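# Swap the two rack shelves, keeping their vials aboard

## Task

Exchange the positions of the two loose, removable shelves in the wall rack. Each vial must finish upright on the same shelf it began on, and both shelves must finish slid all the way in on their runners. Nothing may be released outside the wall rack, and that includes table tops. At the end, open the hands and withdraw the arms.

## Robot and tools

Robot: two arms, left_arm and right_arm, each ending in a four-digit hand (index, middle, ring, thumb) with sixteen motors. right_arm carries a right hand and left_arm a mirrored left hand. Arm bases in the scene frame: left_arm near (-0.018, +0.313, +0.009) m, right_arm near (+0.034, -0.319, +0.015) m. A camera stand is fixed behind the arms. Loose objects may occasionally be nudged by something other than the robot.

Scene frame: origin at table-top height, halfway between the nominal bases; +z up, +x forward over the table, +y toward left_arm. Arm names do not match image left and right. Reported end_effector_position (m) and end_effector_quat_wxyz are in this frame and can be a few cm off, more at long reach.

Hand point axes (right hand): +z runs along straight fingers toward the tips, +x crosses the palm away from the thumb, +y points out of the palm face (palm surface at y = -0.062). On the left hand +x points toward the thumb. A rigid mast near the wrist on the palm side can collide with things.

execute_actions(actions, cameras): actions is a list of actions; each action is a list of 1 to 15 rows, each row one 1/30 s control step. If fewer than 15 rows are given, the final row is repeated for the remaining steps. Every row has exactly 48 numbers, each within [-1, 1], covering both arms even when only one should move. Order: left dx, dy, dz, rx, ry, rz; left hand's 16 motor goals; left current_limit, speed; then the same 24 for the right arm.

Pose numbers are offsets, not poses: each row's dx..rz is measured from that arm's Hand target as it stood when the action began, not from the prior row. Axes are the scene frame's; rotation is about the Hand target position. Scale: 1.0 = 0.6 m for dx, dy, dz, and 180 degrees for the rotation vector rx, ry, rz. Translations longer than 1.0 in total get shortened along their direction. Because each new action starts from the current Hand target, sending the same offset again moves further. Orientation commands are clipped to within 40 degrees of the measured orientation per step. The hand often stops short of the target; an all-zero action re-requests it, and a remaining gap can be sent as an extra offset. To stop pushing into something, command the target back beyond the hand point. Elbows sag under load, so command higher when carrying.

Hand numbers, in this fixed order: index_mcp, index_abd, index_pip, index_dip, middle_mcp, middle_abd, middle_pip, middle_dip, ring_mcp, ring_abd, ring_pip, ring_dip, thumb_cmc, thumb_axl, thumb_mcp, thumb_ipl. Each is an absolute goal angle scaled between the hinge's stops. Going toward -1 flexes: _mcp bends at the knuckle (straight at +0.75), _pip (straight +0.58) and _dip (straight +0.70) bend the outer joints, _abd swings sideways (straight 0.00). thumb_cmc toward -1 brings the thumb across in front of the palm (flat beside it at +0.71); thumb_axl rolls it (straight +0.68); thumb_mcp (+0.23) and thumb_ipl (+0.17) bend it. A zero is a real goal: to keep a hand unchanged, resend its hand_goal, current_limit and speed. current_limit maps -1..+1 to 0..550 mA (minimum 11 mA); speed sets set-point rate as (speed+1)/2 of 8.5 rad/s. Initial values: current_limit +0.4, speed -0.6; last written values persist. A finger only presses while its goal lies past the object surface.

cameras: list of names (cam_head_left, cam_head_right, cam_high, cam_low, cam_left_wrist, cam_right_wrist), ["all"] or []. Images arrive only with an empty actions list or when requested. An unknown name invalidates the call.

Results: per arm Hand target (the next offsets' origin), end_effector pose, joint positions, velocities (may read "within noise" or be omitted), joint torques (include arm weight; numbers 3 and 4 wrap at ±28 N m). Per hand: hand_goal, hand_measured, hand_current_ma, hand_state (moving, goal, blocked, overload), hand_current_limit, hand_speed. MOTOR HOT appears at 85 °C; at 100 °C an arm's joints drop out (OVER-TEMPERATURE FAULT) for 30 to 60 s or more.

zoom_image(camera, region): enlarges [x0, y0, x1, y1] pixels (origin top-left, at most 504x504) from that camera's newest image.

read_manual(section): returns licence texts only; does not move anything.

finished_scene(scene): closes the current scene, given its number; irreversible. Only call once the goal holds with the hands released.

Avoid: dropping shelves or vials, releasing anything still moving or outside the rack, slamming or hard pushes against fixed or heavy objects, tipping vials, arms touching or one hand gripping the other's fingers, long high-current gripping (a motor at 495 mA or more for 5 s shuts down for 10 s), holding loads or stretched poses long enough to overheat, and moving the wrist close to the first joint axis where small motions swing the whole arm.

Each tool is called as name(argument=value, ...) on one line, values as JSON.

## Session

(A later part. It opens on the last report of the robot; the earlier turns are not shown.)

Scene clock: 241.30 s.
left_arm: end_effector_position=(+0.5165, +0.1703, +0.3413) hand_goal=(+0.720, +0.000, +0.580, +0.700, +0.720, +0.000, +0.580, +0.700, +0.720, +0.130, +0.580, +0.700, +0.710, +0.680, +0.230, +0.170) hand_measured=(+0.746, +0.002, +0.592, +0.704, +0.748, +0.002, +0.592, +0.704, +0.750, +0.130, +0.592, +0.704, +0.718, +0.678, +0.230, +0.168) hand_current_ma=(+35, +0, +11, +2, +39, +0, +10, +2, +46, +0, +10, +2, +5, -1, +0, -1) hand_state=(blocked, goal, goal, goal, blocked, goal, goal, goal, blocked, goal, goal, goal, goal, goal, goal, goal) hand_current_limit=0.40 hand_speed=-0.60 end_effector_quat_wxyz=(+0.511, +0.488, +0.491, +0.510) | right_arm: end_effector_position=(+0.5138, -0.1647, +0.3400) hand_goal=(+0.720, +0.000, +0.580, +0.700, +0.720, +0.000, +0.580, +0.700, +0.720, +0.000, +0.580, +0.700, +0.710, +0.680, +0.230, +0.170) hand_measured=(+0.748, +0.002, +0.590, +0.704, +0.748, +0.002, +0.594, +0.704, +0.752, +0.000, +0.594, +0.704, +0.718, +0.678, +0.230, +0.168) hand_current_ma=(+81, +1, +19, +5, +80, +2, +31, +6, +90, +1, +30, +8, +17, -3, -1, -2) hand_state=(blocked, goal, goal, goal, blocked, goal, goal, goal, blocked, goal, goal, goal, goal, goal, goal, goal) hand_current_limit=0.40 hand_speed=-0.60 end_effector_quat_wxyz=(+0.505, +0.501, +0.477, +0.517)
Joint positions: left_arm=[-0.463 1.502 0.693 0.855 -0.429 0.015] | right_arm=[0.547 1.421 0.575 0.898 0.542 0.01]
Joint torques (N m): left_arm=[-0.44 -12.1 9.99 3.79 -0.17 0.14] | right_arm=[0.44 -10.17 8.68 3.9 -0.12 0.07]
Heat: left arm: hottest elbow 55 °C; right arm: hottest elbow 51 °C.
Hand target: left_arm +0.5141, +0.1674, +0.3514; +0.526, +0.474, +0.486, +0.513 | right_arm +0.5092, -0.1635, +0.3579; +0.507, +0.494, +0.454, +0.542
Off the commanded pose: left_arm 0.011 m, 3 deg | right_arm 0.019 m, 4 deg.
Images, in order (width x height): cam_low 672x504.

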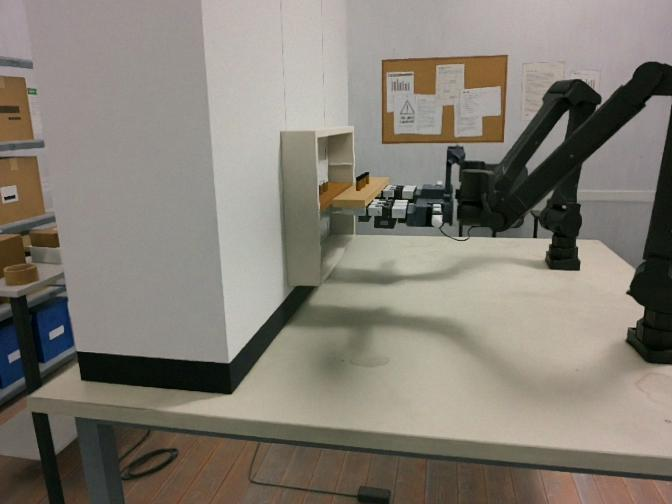

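execute_actions(actions=[[[0,0,-0.012,0,0,0,0.72,0,0.58,0.7,0.72,0,0.58,0.7,0.72,0.13,0.58,0.7,0.71,0.68,0.23,0.17,0.4,-0.6,0,0,-0.012,0,0,0,0.72,0,0.58,0.7,0.72,0,0.58,0.7,0.72,0,0.58,0.7,0.71,0.68,0.23,0.17,0.4,-0.6]],[[0,0,-0.012,0,0,0,0.72,0,0.58,0.7,0.72,0,0.58,0.7,0.72,0.13,0.58,0.7,0.71,0.68,0.23,0.17,0.4,-0.6,0,0,-0.012,0,0,0,0.72,0,0.58,0.7,0.72,0,0.58,0.7,0.72,0,0.58,0.7,0.71,0.68,0.23,0.17,0.4,-0.6]],[[0,0,-0.012,0,0,0,0.72,0,0.58,0.7,0.72,0,0.58,0.7,0.72,0.13,0.58,0.7,0.71,0.68,0.23,0.17,0.4,-0.6,0,0,-0.012,0,0,0,0.72,0,0.58,0.7,0.72,0,0.58,0.7,0.72,0,0.58,0.7,0.71,0.68,0.23,0.17,0.4,-0.6]],[[0,0,-0.012,0,0,0,0.72,0,0.58,0.7,0.72,0,0.58,0.7,0.72,0.13,0.58,0.7,0.71,0.68,0.23,0.17,0.4,-0.6,0,0,-0.012,0,0,0,0.72,0,0.58,0.7,0.72,0,0.58,0.7,0.72,0,0.58,0.7,0.71,0.68,0.23,0.17,0.4,-0.6]],[[0,0,-0.012,0,0,0,0.72,0,0.58,0.7,0.72,0,0.58,0.7,0.72,0.13,0.58,0.7,0.71,0.68,0.23,0.17,0.4,-0.6,0,0,-0.012,0,0,0,0.72,0,0.58,0.7,0.72,0,0.58,0.7,0.72,0,0.58,0.7,0.71,0.68,0.23,0.17,0.4,-0.6]],[[0,0,-0.012,0,0,0,0.72,0,0.58,0.7,0.72,0,0.58,0.7,0.72,0.13,0.58,0.7,0.71,0.68,0.23,0.17,0.4,-0.6,0,0,-0.012,0,0,0,0.72,0,0.58,0.7,0.72,0,0.58,0.7,0.72,0,0.58,0.7,0.71,0.68,0.23,0.17,0.4,-0.6]]], cameras=["cam_low"])

zoom_image(camera="cam_low", region=[300, 170, 400, 270])

Scene clock: 246.50 s.
left_arm: end_effector_position=(+0.5165, +0.1703, +0.2998) hand_goal=(+0.720, +0.000, +0.580, +0.700, +0.720, +0.000, +0.580, +0.700, +0.720, +0.130, +0.580, +0.700, +0.710, +0.680, +0.230, +0.170) hand_measured=(+0.746, +0.002, +0.592, +0.704, +0.748, +0.002, +0.592, +0.704, +0.750, +0.130, +0.592, +0.704, +0.718, +0.678, +0.230, +0.168) hand_current_ma=(+35, +0, +11, +2, +39, +0, +10, +2, +46, +0, +10, +2, +5, -1, +0, -1) hand_state=(blocked, goal, goal, goal, blocked, goal, goal, goal, blocked, goal, goal, goal, goal, goal, goal, goal) hand_current_limit=0.40 hand_speed=-0.60 end_effector_quat_wxyz=(+0.512, +0.487, +0.491, +0.510) | right_arm: end_effector_position=(+0.5136, -0.1649, +0.2980) hand_goal=(+0.720, +0.000, +0.580, +0.700, +0.720, +0.000, +0.580, +0.700, +0.720, +0.000, +0.580, +0.700, +0.710, +0.680, +0.230, +0.170) hand_measured=(+0.748, +0.002, +0.590, +0.704, +0.748, +0.002, +0.594, +0.704, +0.752, +0.000, +0.594, +0.704, +0.718, +0.678, +0.230, +0.168) hand_current_ma=(+81, +1, +18, +5, +80, +2, +31, +6, +92, +1, +30, +8, +17, -3, -1, -2) hand_state=(blocked, goal, goal, goal, blocked, goal, goal, goal, blocked, goal, goal, goal, goal, goal, goal, goal) hand_current_limit=0.40 hand_speed=-0.60 end_effector_quat_wxyz=(+0.505, +0.501, +0.476, +0.518)
Joint positions: left_arm=[-0.463 1.615 0.661 1.002 -0.429 0.015] | right_arm=[0.547 1.552 0.542 1.063 0.543 0.01]
Joint torques (N m): left_arm=[-0.44 -12.69 8.76 3.73 -0.15 0.14] | right_arm=[0.56 -10.58 7.36 3.96 -0.13 0.06]
Heat: left arm: hottest elbow 54 °C; right arm: hottest elbow 51 °C.
Hand target: left_arm +0.5141, +0.1674, +0.3086; +0.527, +0.473, +0.485, +0.513 | right_arm +0.5092, -0.1635, +0.3148; +0.507, +0.494, +0.454, +0.542
Off the commanded pose: left_arm 0.009 m, 2 deg | right_arm 0.017 m, 4 deg.
Images, in order (width x height): cam_low 672x504.

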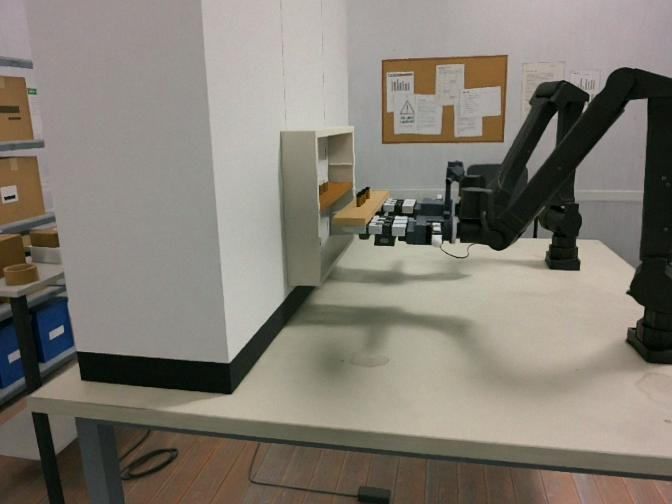

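Scaled by 5.040.

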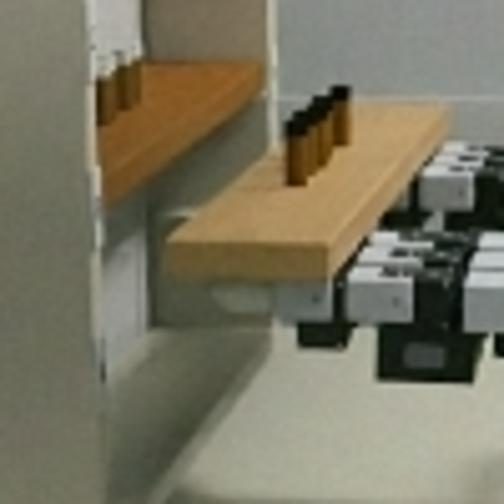

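execute_actions(actions=[[[0,0,-0.012,0,0,0,0.72,0,0.58,0.7,0.72,0,0.58,0.7,0.72,0.13,0.58,0.7,0.71,0.68,0.23,0.17,0.4,-0.6,0,0,-0.012,0,0,0,0.72,0,0.58,0.7,0.72,0,0.58,0.7,0.72,0,0.58,0.7,0.71,0.68,0.23,0.17,0.4,-0.6]],[[0,0,-0.012,0,0,0,0.72,0,0.58,0.7,0.72,0,0.58,0.7,0.72,0.13,0.58,0.7,0.71,0.68,0.23,0.17,0.4,-0.6,0,0,-0.012,0,0,0,0.72,0,0.58,0.7,0.72,0,0.58,0.7,0.72,0,0.58,0.7,0.71,0.68,0.23,0.17,0.4,-0.6]],[[0.006,0,-0.006,0,0,0,0.72,0,0.58,0.7,0.72,0,0.58,0.7,0.72,0.13,0.58,0.7,0.71,0.68,0.23,0.17,0.4,-0.6,0.006,0,-0.006,0,0,0,0.72,0,0.58,0.7,0.72,0,0.58,0.7,0.72,0,0.58,0.7,0.71,0.68,0.23,0.17,0.4,-0.6]],[[0.008,0,0,0,0,0,0.72,0,0.58,0.7,0.72,0,0.58,0.7,0.72,0.13,0.58,0.7,0.71,0.68,0.23,0.17,0.4,-0.6,0.008,0,0,0,0,0,0.72,0,0.58,0.7,0.72,0,0.58,0.7,0.72,0,0.58,0.7,0.71,0.68,0.23,0.17,0.4,-0.6]],[[0.008,0,0,0,0,0,0.72,0,0.58,0.7,0.72,0,0.58,0.7,0.72,0.13,0.58,0.7,0.71,0.68,0.23,0.17,0.4,-0.6,0.008,0,0,0,0,0,0.72,0,0.58,0.7,0.72,0,0.58,0.7,0.72,0,0.58,0.7,0.71,0.68,0.23,0.17,0.4,-0.6]]], cameras=[])

Scene clock: 250.43 s.
left_arm: end_effector_position=(+0.5198, +0.1685, +0.2723) hand_goal=(+0.720, +0.000, +0.580, +0.700, +0.720, +0.000, +0.580, +0.700, +0.720, +0.130, +0.580, +0.700, +0.710, +0.680, +0.230, +0.170) hand_measured=(+0.748, +0.002, +0.594, +0.704, +0.748, +0.002, +0.592, +0.704, +0.748, +0.130, +0.590, +0.704, +0.718, +0.678, +0.230, +0.168) hand_current_ma=(+40, +1, +13, +2, +39, +1, +10, +2, +41, +0, +9, +2, +5, -1, +0, -1) hand_state=(blocked, goal, goal, goal, blocked, goal, goal, goal, blocked, goal, goal, goal, goal, goal, goal, goal) hand_current_limit=0.40 hand_speed=-0.60 end_effector_quat_wxyz=(+0.506, +0.494, +0.493, +0.507) | right_arm: end_effector_position=(+0.5176, -0.1642, +0.2722) hand_goal=(+0.720, +0.000, +0.580, +0.700, +0.720, +0.000, +0.580, +0.700, +0.720, +0.000, +0.580, +0.700, +0.710, +0.680, +0.230, +0.170) hand_measured=(+0.748, +0.002, +0.590, +0.704, +0.748, +0.002, +0.594, +0.704, +0.752, +0.002, +0.594, +0.704, +0.718, +0.678, +0.230, +0.168) hand_current_ma=(+81, +2, +18, +5, +80, +2, +31, +6, +93, +1, +31, +8, +17, -3, -1, -2) hand_state=(blocked, goal, goal, goal, blocked, goal, goal, goal, blocked, goal, goal, goal, goal, goal, goal, goal) hand_current_limit=0.40 hand_speed=-0.60 end_effector_quat_wxyz=(+0.502, +0.502, +0.483, +0.513)
Joint positions: left_arm=[-0.463 1.686 0.655 1.06 -0.426 0.015] | right_arm=[0.542 1.631 0.536 1.131 0.533 0.012]
Joint torques (N m): left_arm=[0.38 -13.04 10.54 3.43 0.22 0.14] | right_arm=[-0.5 -11.11 8.91 3.71 -0.4 0.07]
Heat: left arm: hottest elbow 54 °C; right arm: hottest elbow 50 °C.
Hand target: left_arm +0.5273, +0.1672, +0.2902; +0.526, +0.474, +0.485, +0.513 | right_arm +0.5224, -0.1634, +0.2969; +0.507, +0.494, +0.454, +0.542
Off the commanded pose: left_arm 0.019 m, 3 deg | right_arm 0.025 m, 5 deg.
No camera images: "cameras" was empty.

execute_actions(actions=[[[0.008,0,0.002,0,0,0,0.72,0,0.58,0.7,0.72,0,0.58,0.7,0.72,0.13,0.58,0.7,0.71,0.68,0.23,0.17,0.4,-0.6,0.008,0,0.002,0,0,0,0.72,0,0.58,0.7,0.72,0,0.58,0.7,0.72,0,0.58,0.7,0.71,0.68,0.23,0.17,0.4,-0.6]],[[0.008,0,0.002,0,0,0,0.72,0,0.58,0.7,0.72,0,0.58,0.7,0.72,0.13,0.58,0.7,0.71,0.68,0.23,0.17,0.4,-0.6,0.008,0,0.002,0,0,0,0.72,0,0.58,0.7,0.72,0,0.58,0.7,0.72,0,0.58,0.7,0.71,0.68,0.23,0.17,0.4,-0.6]]], cameras=[])

Scene clock: 252.67 s.
left_arm: end_effector_position=(+0.5231, +0.1688, +0.2709) hand_goal=(+0.720, +0.000, +0.580, +0.700, +0.720, +0.000, +0.580, +0.700, +0.720, +0.130, +0.580, +0.700, +0.710, +0.680, +0.230, +0.170) hand_measured=(+0.748, +0.002, +0.594, +0.704, +0.748, +0.002, +0.592, +0.704, +0.748, +0.130, +0.590, +0.704, +0.718, +0.678, +0.230, +0.168) hand_current_ma=(+41, +1, +13, +2, +39, +1, +10, +2, +40, +0, +9, +2, +5, -1, +0, -1) hand_state=(blocked, goal, goal, goal, blocked, goal, goal, goal, blocked, goal, goal, goal, goal, goal, goal, goal) hand_current_limit=0.40 hand_speed=-0.60 end_effector_quat_wxyz=(+0.507, +0.496, +0.491, +0.506) | right_arm: end_effector_position=(+0.5199, -0.1666, +0.2704) hand_goal=(+0.720, +0.000, +0.580, +0.700, +0.720, +0.000, +0.580, +0.700, +0.720, +0.000, +0.580, +0.700, +0.710, +0.680, +0.230, +0.170) hand_measured=(+0.750, +0.002, +0.590, +0.704, +0.748, +0.002, +0.594, +0.704, +0.752, +0.002, +0.594, +0.704, +0.718, +0.678, +0.230, +0.168) hand_current_ma=(+84, +2, +19, +5, +80, +3, +31, +6, +93, +1, +31, +8, +17, -3, -1, -2) hand_state=(blocked, goal, goal, goal, blocked, goal, goal, goal, blocked, goal, goal, goal, goal, goal, goal, goal) hand_current_limit=0.40 hand_speed=-0.60 end_effector_quat_wxyz=(+0.500, +0.501, +0.485, +0.513)
Joint positions: left_arm=[-0.456 1.693 0.661 1.06 -0.415 0.015] | right_arm=[0.532 1.635 0.536 1.131 0.519 0.014]
Joint torques (N m): left_arm=[0.91 -13.16 12.04 2.82 0.12 0.13] | right_arm=[-0.5 -10.87 10.73 3.04 -0.33 0.05]
Heat: left arm: hottest elbow 54 °C; right arm: hottest elbow 50 °C.
Hand target: left_arm +0.5369, +0.1673, +0.2926; +0.526, +0.474, +0.486, +0.513 | right_arm +0.5320, -0.1635, +0.2993; +0.507, +0.494, +0.454, +0.542
Off the commanded pose: left_arm 0.026 m, 4 deg | right_arm 0.031 m, 5 deg.
No camera images: "cameras" was empty.

execute_actions(actions=[[[0.008,0,0.001,0,-0.001,0,0.72,0,0.58,0.7,0.72,0,0.58,0.7,0.72,0.13,0.58,0.7,0.71,0.68,0.23,0.17,0.4,-0.6,0.008,0,0.001,0,-0.001,0,0.72,0,0.58,0.7,0.72,0,0.58,0.7,0.72,0,0.58,0.7,0.71,0.68,0.23,0.17,0.4,-0.6]],[[0.008,0,0.001,0,-0.001,0,0.72,0,0.58,0.7,0.72,0,0.58,0.7,0.72,0.13,0.58,0.7,0.71,0.68,0.23,0.17,0.4,-0.6,0.008,0,0.001,0,-0.001,0,0.72,0,0.58,0.7,0.72,0,0.58,0.7,0.72,0,0.58,0.7,0.71,0.68,0.23,0.17,0.4,-0.6]]], cameras=["cam_low","cam_high","cam_left_wrist","cam_right_wrist"])

zoom_image(camera="cam_low", region=[300, 170, 400, 270])

Scene clock: 254.77 s.
left_arm: end_effector_position=(+0.5324, +0.1684, +0.2714) hand_goal=(+0.720, +0.000, +0.580, +0.700, +0.720, +0.000, +0.580, +0.700, +0.720, +0.130, +0.580, +0.700, +0.710, +0.680, +0.230, +0.170) hand_measured=(+0.748, +0.002, +0.594, +0.704, +0.748, +0.002, +0.592, +0.704, +0.748, +0.130, +0.592, +0.704, +0.718, +0.678, +0.230, +0.168) hand_current_ma=(+41, +1, +13, +2, +39, +1, +10, +2, +40, +0, +9, +2, +5, -1, +0, -1) hand_state=(blocked, goal, goal, goal, blocked, goal, goal, goal, blocked, goal, goal, goal, goal, goal, goal, goal) hand_current_limit=0.40 hand_speed=-0.60 end_effector_quat_wxyz=(+0.509, +0.494, +0.490, +0.506) | right_arm: end_effector_position=(+0.5284, -0.1671, +0.2698) hand_goal=(+0.720, +0.000, +0.580, +0.700, +0.720, +0.000, +0.580, +0.700, +0.720, +0.000, +0.580, +0.700, +0.710, +0.680, +0.230, +0.170) hand_measured=(+0.750, +0.002, +0.590, +0.704, +0.748, +0.002, +0.594, +0.704, +0.752, +0.002, +0.594, +0.704, +0.718, +0.678, +0.230, +0.168) hand_current_ma=(+86, +2, +19, +5, +80, +3, +31, +6, +92, +1, +28, +8, +17, -3, -1, -2) hand_state=(blocked, goal, goal, goal, blocked, goal, goal, goal, blocked, goal, goal, goal, goal, goal, goal, goal) hand_current_limit=0.40 hand_speed=-0.60 end_effector_quat_wxyz=(+0.500, +0.501, +0.484, +0.514)
Joint positions: left_arm=[-0.448 1.712 0.687 1.06 -0.405 0.015] | right_arm=[0.519 1.652 0.556 1.131 0.505 0.014]
Joint torques (N m): left_arm=[0.85 -13.33 12.12 2.69 0.11 0.14] | right_arm=[-0.73 -11.05 11.1 3.08 -0.31 0.04]
Heat: left arm: hottest elbow 54 °C; right arm: hottest elbow 50 °C.
Hand target: left_arm +0.5465, +0.1672, +0.2939; +0.528, +0.472, +0.484, +0.514 | right_arm +0.5415, -0.1634, +0.3005; +0.508, +0.492, +0.452, +0.544
Off the commanded pose: left_arm 0.027 m, 4 deg | right_arm 0.034 m, 5 deg.
camera_calibration:
cam_left_wrist: T_world_to_cam=[[0.0000765709, -0.74205, -0.670345, 0.275568], [-0.725098, 0.461589, -0.511047, 0.400603], [0.688646, 0.486105, -0.538023, -0.183251], [0, 0, 0, 1]] pos_world=[0.41665, 0.10865, 0.290859]
cam_right_wrist: T_world_to_cam=[[-0.0467444, -0.789673, 0.611745, -0.242546], [-0.731448, -0.390018, -0.559347, 0.422533], [0.680293, -0.473606, -0.559374, -0.166139], [0, 0, 0, 1]] pos_world=[0.410747, -0.105421, 0.291785]
Images, in order (width x height): cam_high 672x504, cam_low 672x504, cam_left_wrist 672x504, cam_right_wrist 672x504.

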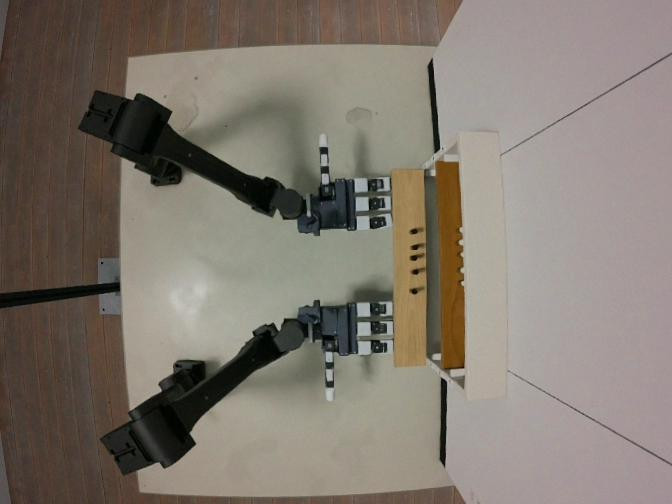

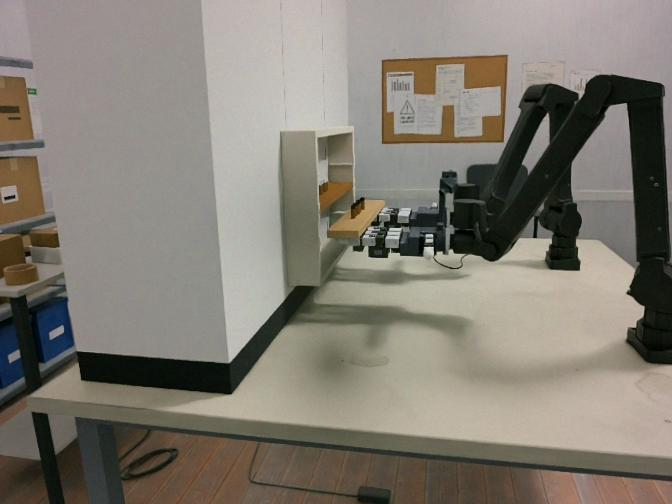

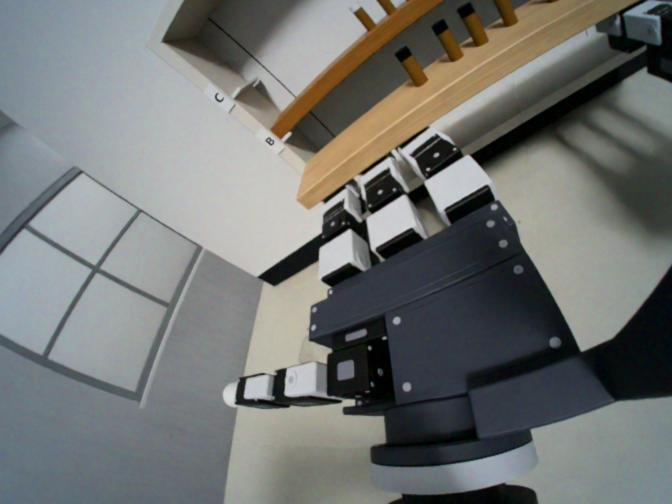

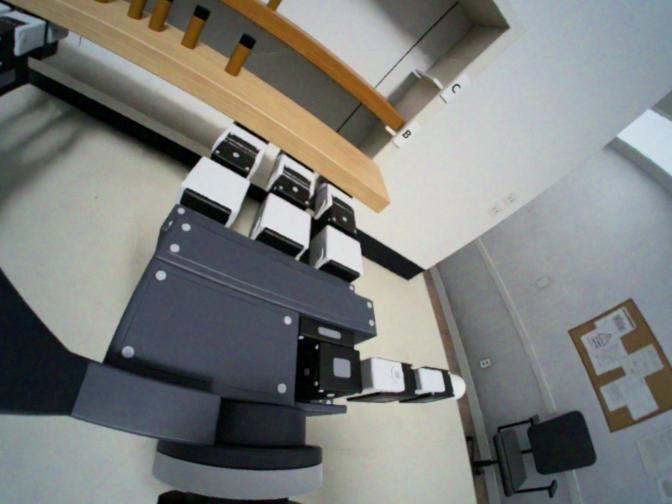

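Scaled by 5.040.

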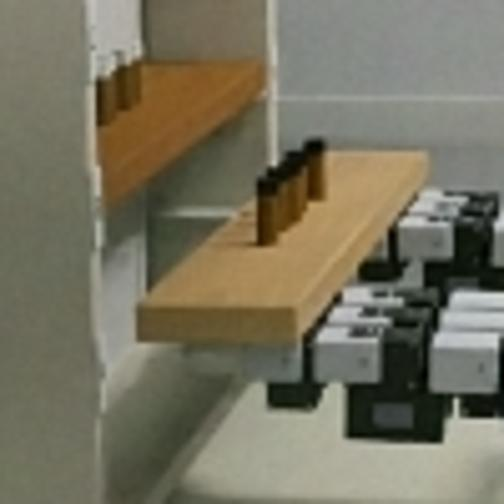

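zoom_image(camera="cam_high", region=[380, 140, 480, 200])

zoom_image(camera="cam_high", region=[380, 340, 480, 400])

Scaled by 5.040.

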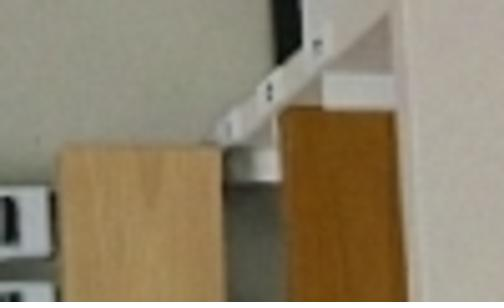

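Scaled by 5.040.

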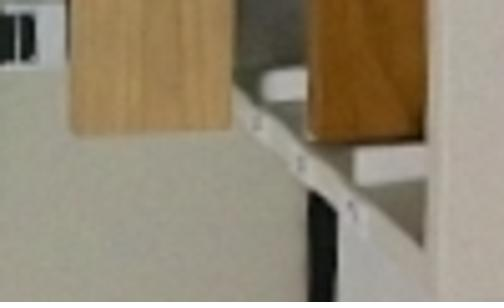

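execute_actions(actions=[[[0.001,0.004,-0.006,0,0,0,0.72,0,0.58,0.7,0.72,0,0.58,0.7,0.72,0.13,0.58,0.7,0.71,0.68,0.23,0.17,0.4,-0.6,0.005,0.004,-0.005,0,0,0,0.72,0,0.58,0.7,0.72,0,0.58,0.7,0.72,0,0.58,0.7,0.71,0.68,0.23,0.17,0.4,-0.6]],[[0.001,0.004,-0.006,0,0,0,0.72,0,0.58,0.7,0.72,0,0.58,0.7,0.72,0.13,0.58,0.7,0.71,0.68,0.23,0.17,0.4,-0.6,0.005,0.004,-0.005,0,0,0,0.72,0,0.58,0.7,0.72,0,0.58,0.7,0.72,0,0.58,0.7,0.71,0.68,0.23,0.17,0.4,-0.6]]], cameras=["cam_low","cam_high"])

zoom_image(camera="cam_high", region=[380, 140, 480, 200])

zoom_image(camera="cam_high", region=[380, 340, 480, 400])

zoom_image(camera="cam_low", region=[300, 170, 400, 270])

Scene clock: 259.80 s.
left_arm: end_effector_position=(+0.5367, +0.1725, +0.2614) hand_goal=(+0.720, +0.000, +0.580, +0.700, +0.720, +0.000, +0.580, +0.700, +0.720, +0.130, +0.580, +0.700, +0.710, +0.680, +0.230, +0.170) hand_measured=(+0.748, +0.002, +0.594, +0.704, +0.748, +0.002, +0.592, +0.704, +0.748, +0.130, +0.592, +0.704, +0.718, +0.678, +0.230, +0.168) hand_current_ma=(+41, +1, +13, +2, +39, +1, +10, +2, +40, +0, +9, +2, +5, -1, +0, -1) hand_state=(blocked, goal, goal, goal, blocked, goal, goal, goal, blocked, goal, goal, goal, goal, goal, goal, goal) hand_current_limit=0.40 hand_speed=-0.60 end_effector_quat_wxyz=(+0.503, +0.500, +0.493, +0.504) | right_arm: end_effector_position=(+0.5357, -0.1633, +0.2593) hand_goal=(+0.720, +0.000, +0.580, +0.700, +0.720, +0.000, +0.580, +0.700, +0.720, +0.000, +0.580, +0.700, +0.710, +0.680, +0.230, +0.170) hand_measured=(+0.752, +0.002, +0.590, +0.704, +0.748, +0.002, +0.594, +0.704, +0.750, +0.002, +0.592, +0.704, +0.718, +0.678, +0.230, +0.168) hand_current_ma=(+92, +2, +22, +7, +80, +3, +31, +6, +86, +1, +25, +8, +17, -3, -1, -2) hand_state=(blocked, goal, goal, goal, blocked, goal, goal, goal, blocked, goal, goal, goal, goal, goal, goal, goal) hand_current_limit=0.40 hand_speed=-0.60 end_effector_quat_wxyz=(+0.499, +0.503, +0.490, +0.508)
Joint positions: left_arm=[-0.435 1.731 0.687 1.06 -0.394 0.015] | right_arm=[0.519 1.687 0.572 1.131 0.505 0.014]
Joint torques (N m): left_arm=[0.56 -13.68 11.54 3.59 0.11 0.13] | right_arm=[-0.32 -11.87 11.03 3.55 -0.17 0.03]
Heat: left arm: hottest elbow 54 °C; right arm: hottest elbow 50 °C.
Hand target: left_arm +0.5477, +0.1722, +0.2867; +0.528, +0.472, +0.484, +0.514 | right_arm +0.5476, -0.1587, +0.2945; +0.508, +0.492, +0.452, +0.544
Off the commanded pose: left_arm 0.028 m, 5 deg | right_arm 0.037 m, 6 deg.
Images, in order (width x height): cam_high 672x504, cam_low 672x504.

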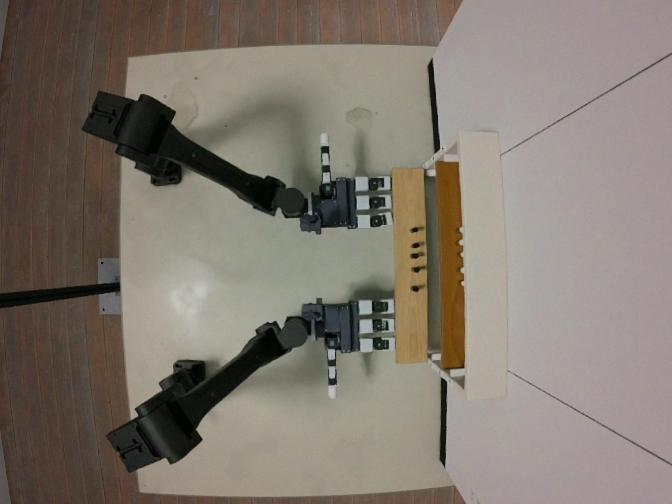

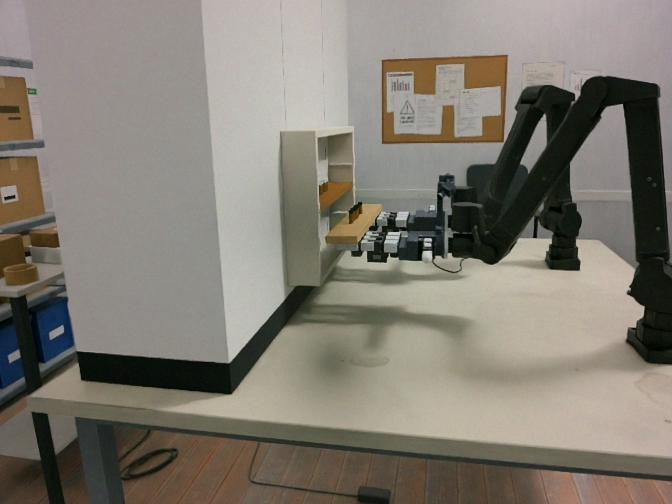

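Scaled by 5.040.

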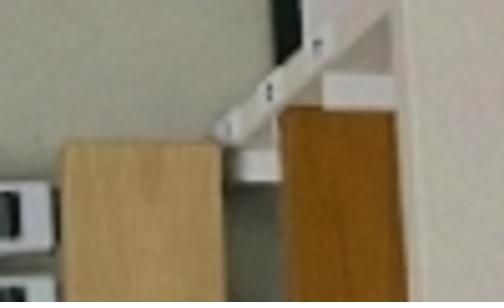

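Scaled by 5.040.

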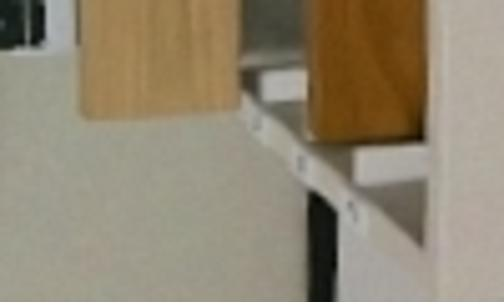

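Scaled by 5.040.

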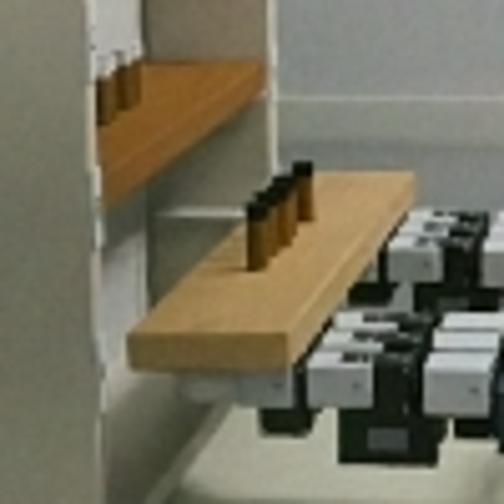

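execute_actions(actions=[[[0.006,0,0.003,0,-0.003,0,0.72,0,0.58,0.7,0.72,0,0.58,0.7,0.72,0.13,0.58,0.7,0.71,0.68,0.23,0.17,0.4,-0.6,0.007,0,0.003,0,-0.003,0,0.72,0,0.58,0.7,0.72,0,0.58,0.7,0.72,0,0.58,0.7,0.71,0.68,0.23,0.17,0.4,-0.6]],[[0.006,0,0.002,0,-0.002,0,0.72,0,0.58,0.7,0.72,0,0.58,0.7,0.72,0.13,0.58,0.7,0.71,0.68,0.23,0.17,0.4,-0.6,0.007,0,0.002,0,-0.002,0,0.72,0,0.58,0.7,0.72,0,0.58,0.7,0.72,0,0.58,0.7,0.71,0.68,0.23,0.17,0.4,-0.6]]], cameras=["cam_low","cam_high","cam_left_wrist","cam_right_wrist"])

zoom_image(camera="cam_high", region=[380, 140, 480, 200])

zoom_image(camera="cam_high", region=[380, 340, 480, 400])

zoom_image(camera="cam_low", region=[300, 170, 400, 270])

zoom_image(camera="cam_left_wrist", region=[220, 80, 380, 240])

zoom_image(camera="cam_right_wrist", region=[300, 80, 460, 240])

Scene clock: 264.30 s.
left_arm: end_effector_position=(+0.5437, +0.1729, +0.2629) hand_goal=(+0.720, +0.000, +0.580, +0.700, +0.720, +0.000, +0.580, +0.700, +0.720, +0.130, +0.580, +0.700, +0.710, +0.680, +0.230, +0.170) hand_measured=(+0.748, +0.002, +0.594, +0.704, +0.748, +0.002, +0.592, +0.704, +0.748, +0.130, +0.592, +0.704, +0.718, +0.678, +0.230, +0.168) hand_current_ma=(+41, +1, +13, +2, +39, +1, +10, +2, +40, +0, +9, +2, +5, -1, +0, -1) hand_state=(blocked, goal, goal, goal, blocked, goal, goal, goal, blocked, goal, goal, goal, goal, goal, goal, goal) hand_current_limit=0.40 hand_speed=-0.60 end_effector_quat_wxyz=(+0.506, +0.496, +0.492, +0.506) | right_arm: end_effector_position=(+0.5437, -0.1614, +0.2605) hand_goal=(+0.720, +0.000, +0.580, +0.700, +0.720, +0.000, +0.580, +0.700, +0.720, +0.000, +0.580, +0.700, +0.710, +0.680, +0.230, +0.170) hand_measured=(+0.752, +0.002, +0.590, +0.704, +0.748, +0.002, +0.594, +0.704, +0.750, +0.002, +0.592, +0.704, +0.718, +0.678, +0.230, +0.168) hand_current_ma=(+92, +2, +22, +7, +80, +3, +31, +6, +86, +1, +25, +8, +17, -3, -1, -2) hand_state=(blocked, goal, goal, goal, blocked, goal, goal, goal, blocked, goal, goal, goal, goal, goal, goal, goal) hand_current_limit=0.40 hand_speed=-0.60 end_effector_quat_wxyz=(+0.499, +0.501, +0.488, +0.512)
Joint positions: left_arm=[-0.428 1.746 0.708 1.064 -0.387 0.015] | right_arm=[0.512 1.704 0.596 1.134 0.495 0.014]
Joint torques (N m): left_arm=[0.73 -13.8 11.82 3.86 0.14 0.2] | right_arm=[-0.73 -11.99 11.21 3.89 -0.26 -0.04]
Heat: left arm: hottest elbow 53 °C; right arm: hottest elbow 50 °C.
Hand target: left_arm +0.5549, +0.1721, +0.2898; +0.532, +0.468, +0.480, +0.518 | right_arm +0.5560, -0.1588, +0.2975; +0.512, +0.488, +0.448, +0.547
Off the commanded pose: left_arm 0.029 m, 5 deg | right_arm 0.039 m, 6 deg.
camera_calibration:
cam_left_wrist: T_world_to_cam=[[-0.00334675, -0.739593, -0.673046, 0.275332], [-0.729583, 0.462097, -0.504158, 0.402855], [0.683884, 0.489356, -0.541141, -0.194921], [0, 0, 0, 1]] pos_world=[0.428141, 0.112861, 0.282934]
cam_right_wrist: T_world_to_cam=[[-0.0402021, -0.787179, 0.615413, -0.235805], [-0.7344, -0.394355, -0.552396, 0.429825], [0.677525, -0.474167, -0.56225, -0.176928], [0, 0, 0, 1]] pos_world=[0.426056, -0.100011, 0.283073]
Images, in order (width x height): cam_high 672x504, cam_low 672x504, cam_left_wrist 672x504, cam_right_wrist 672x504.

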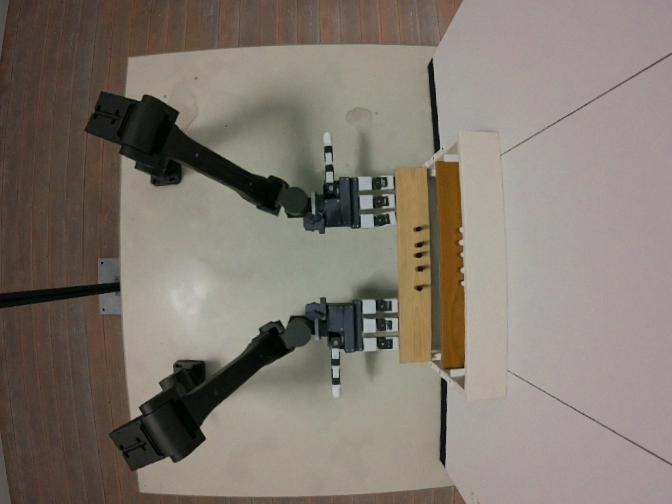

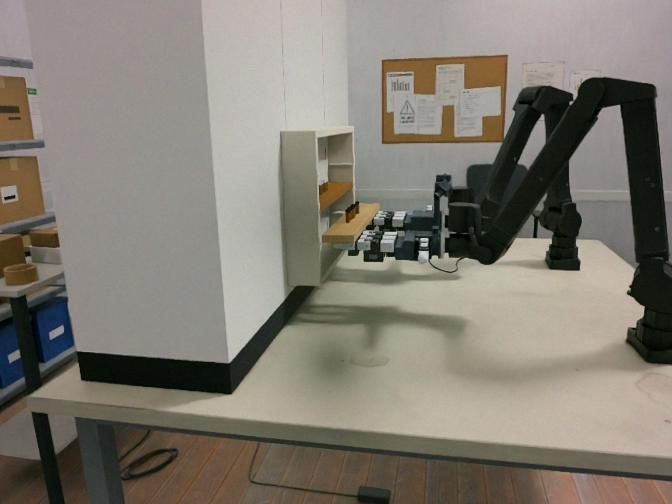

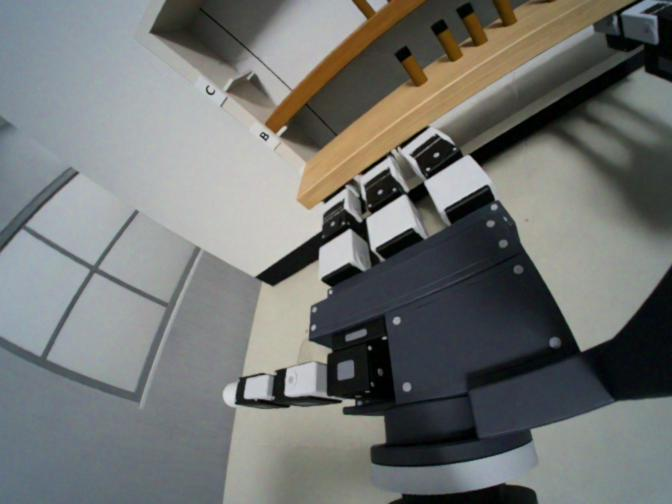

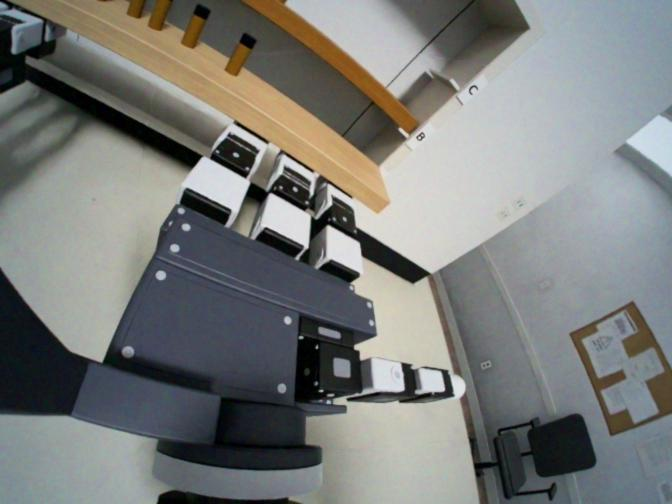

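Scaled by 5.040.

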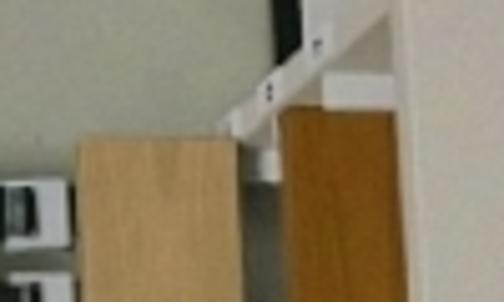

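Scaled by 5.040.

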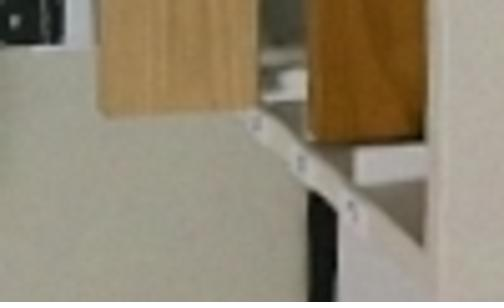

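Scaled by 5.040.

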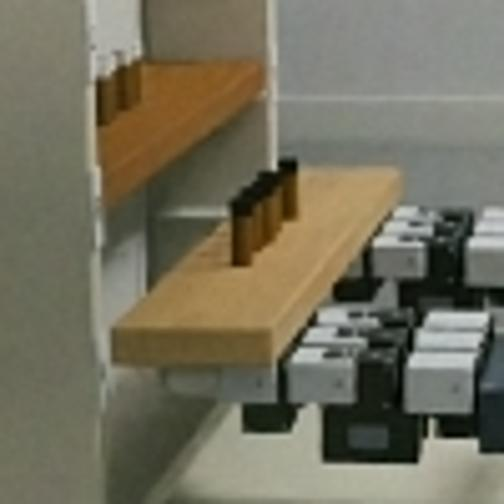

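Scaled by 3.150 from the camera's 672x504 image, which has a finer 960x720 frame.

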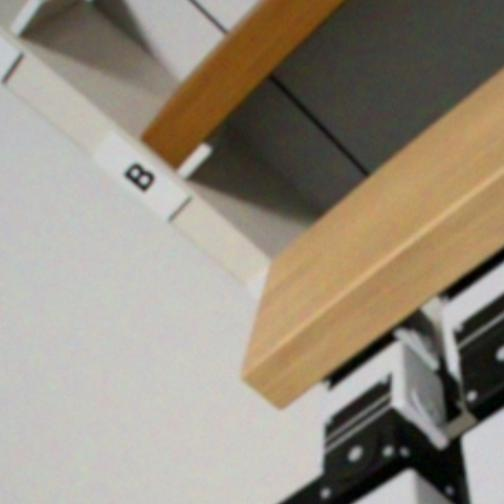

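Scaled by 3.150 from the camera's 672x504 image, which has a finer 960x720 frame.

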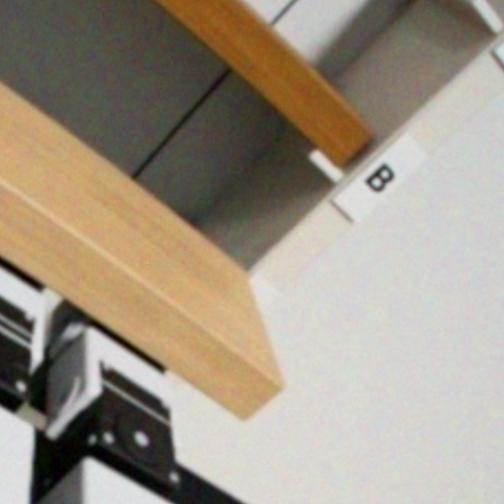

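execute_actions(actions=[[[0.006,-0.002,0.001,0,0,0,0.72,0,0.58,0.7,0.72,0,0.58,0.7,0.72,0.13,0.58,0.7,0.71,0.68,0.23,0.17,0.4,-0.6,0.007,-0.002,0.002,0,0,0,0.72,0,0.58,0.7,0.72,0,0.58,0.7,0.72,0,0.58,0.7,0.71,0.68,0.23,0.17,0.4,-0.6]],[[0.006,-0.001,0.001,0,0,0,0.72,0,0.58,0.7,0.72,0,0.58,0.7,0.72,0.13,0.58,0.7,0.71,0.68,0.23,0.17,0.4,-0.6,0.006,-0.001,0.002,0,0,0,0.72,0,0.58,0.7,0.72,0,0.58,0.7,0.72,0,0.58,0.7,0.71,0.68,0.23,0.17,0.4,-0.6]]], cameras=["cam_low","cam_high","cam_left_wrist","cam_right_wrist"])

zoom_image(camera="cam_high", region=[380, 140, 480, 200])

zoom_image(camera="cam_high", region=[380, 340, 480, 400])

zoom_image(camera="cam_low", region=[300, 170, 400, 270])

zoom_image(camera="cam_left_wrist", region=[220, 80, 380, 240])

zoom_image(camera="cam_right_wrist", region=[300, 80, 460, 240])

Scene clock: 267.30 s.
left_arm: end_effector_position=(+0.5499, +0.1714, +0.2674) hand_goal=(+0.720, +0.000, +0.580, +0.700, +0.720, +0.000, +0.580, +0.700, +0.720, +0.130, +0.580, +0.700, +0.710, +0.680, +0.230, +0.170) hand_measured=(+0.748, +0.002, +0.594, +0.704, +0.748, +0.002, +0.592, +0.704, +0.748, +0.130, +0.592, +0.704, +0.718, +0.678, +0.230, +0.168) hand_current_ma=(+39, +1, +13, +2, +39, +1, +10, +2, +41, +0, +10, +2, +5, -1, +0, -1) hand_state=(blocked, goal, goal, goal, blocked, goal, goal, goal, blocked, goal, goal, goal, goal, goal, goal, goal) hand_current_limit=0.40 hand_speed=-0.60 end_effector_quat_wxyz=(+0.510, +0.492, +0.490, +0.508) | right_arm: end_effector_position=(+0.5500, -0.1637, +0.2650) hand_goal=(+0.720, +0.000, +0.580, +0.700, +0.720, +0.000, +0.580, +0.700, +0.720, +0.000, +0.580, +0.700, +0.710, +0.680, +0.230, +0.170) hand_measured=(+0.752, +0.002, +0.590, +0.704, +0.748, +0.002, +0.594, +0.704, +0.750, +0.002, +0.592, +0.704, +0.718, +0.678, +0.230, +0.168) hand_current_ma=(+91, +2, +21, +7, +80, +3, +31, +6, +88, +1, +26, +8, +17, -3, -1, -2) hand_state=(blocked, goal, goal, goal, blocked, goal, goal, goal, blocked, goal, goal, goal, goal, goal, goal, goal) hand_current_limit=0.40 hand_speed=-0.60 end_effector_quat_wxyz=(+0.500, +0.499, +0.483, +0.516)
Joint positions: left_arm=[-0.426 1.755 0.73 1.064 -0.385 0.015] | right_arm=[0.499 1.707 0.612 1.134 0.483 0.014]
Joint torques (N m): left_arm=[0.67 -13.8 11.95 3.36 0.16 0.19] | right_arm=[-0.62 -12.16 11.49 3.37 -0.27 -0.02]
Heat: left arm: hottest elbow 53 °C; right arm: hottest elbow 50 °C.
Hand target: left_arm +0.5621, +0.1703, +0.2910; +0.532, +0.468, +0.480, +0.518 | right_arm +0.5638, -0.1605, +0.2998; +0.512, +0.488, +0.448, +0.548
Off the commanded pose: left_arm 0.027 m, 4 deg | right_arm 0.038 m, 6 deg.
camera_calibration:
cam_left_wrist: T_world_to_cam=[[0.00502608, -0.742953, -0.669325, 0.272238], [-0.723313, 0.459481, -0.515457, 0.410383], [0.690502, 0.486722, -0.535078, -0.200852], [0, 0, 0, 1]] pos_world=[0.434156, 0.111456, 0.286279]
cam_right_wrist: T_world_to_cam=[[-0.0474685, -0.790587, 0.610507, -0.235363], [-0.728234, -0.390945, -0.562883, 0.435921], [0.683683, -0.471311, -0.557175, -0.184092], [0, 0, 0, 1]] pos_world=[0.432141, -0.102419, 0.286492]
Images, in order (width x height): cam_high 672x504, cam_low 672x504, cam_left_wrist 672x504, cam_right_wrist 672x504.

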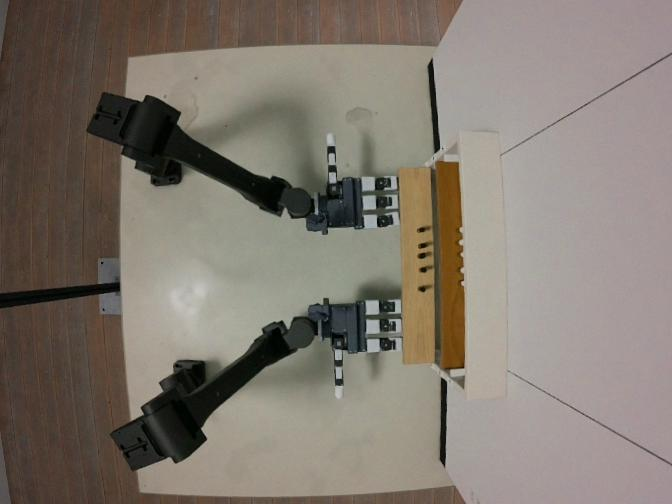

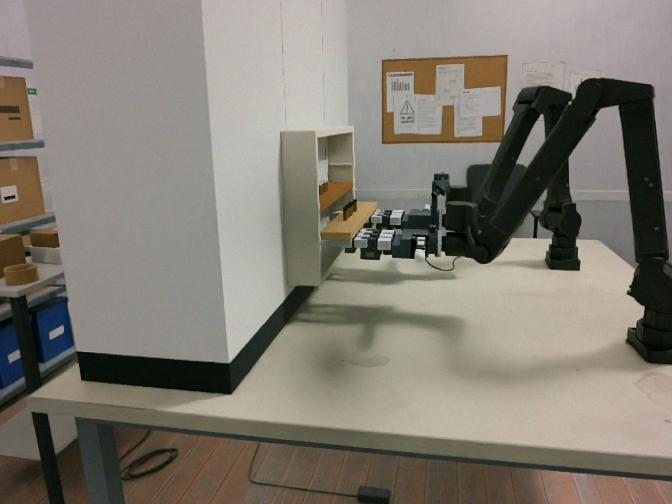

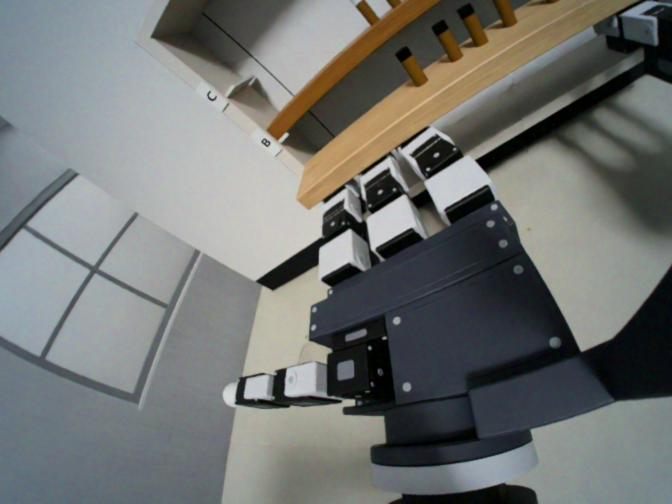

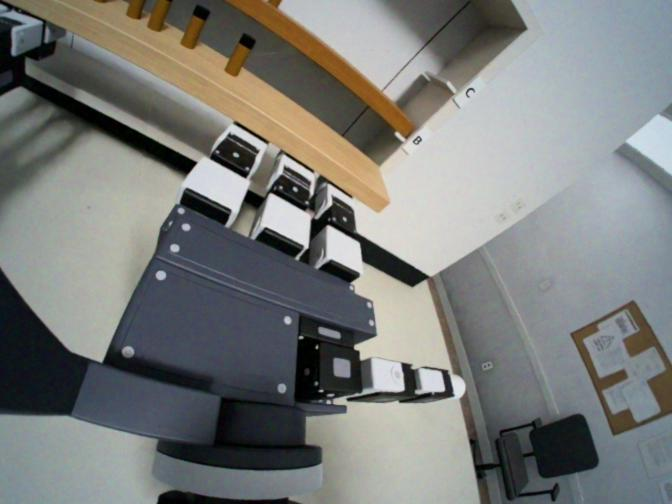

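Scaled by 5.040.

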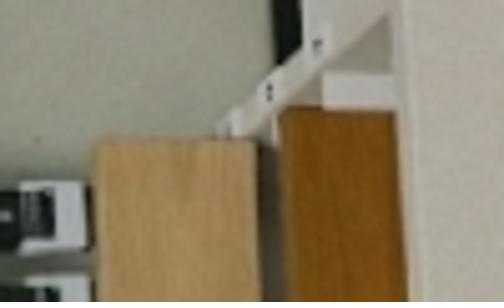

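Scaled by 5.040.

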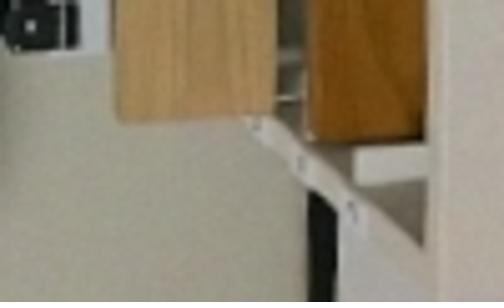

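Scaled by 5.040.

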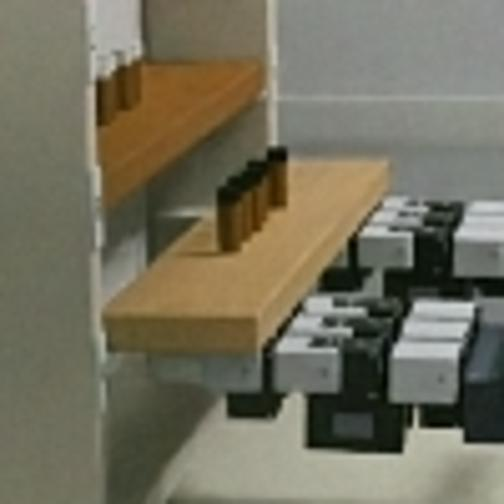

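Scaled by 3.150 from the camera's 672x504 image, which has a finer 960x720 frame.

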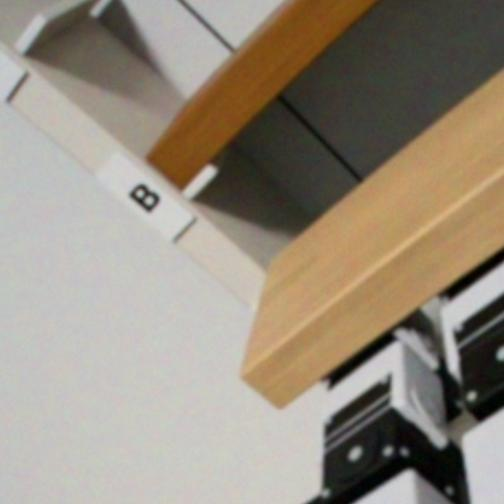

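Scaled by 3.150 from the camera's 672x504 image, which has a finer 960x720 frame.

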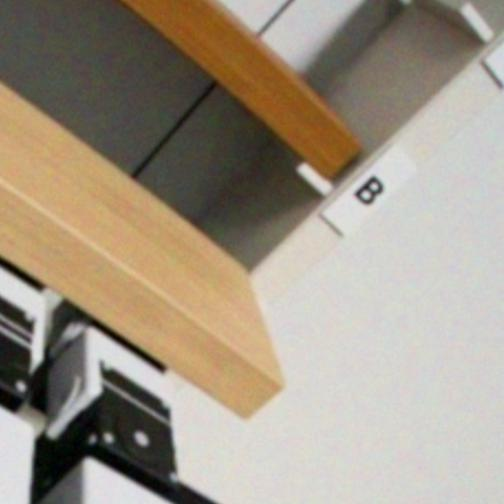

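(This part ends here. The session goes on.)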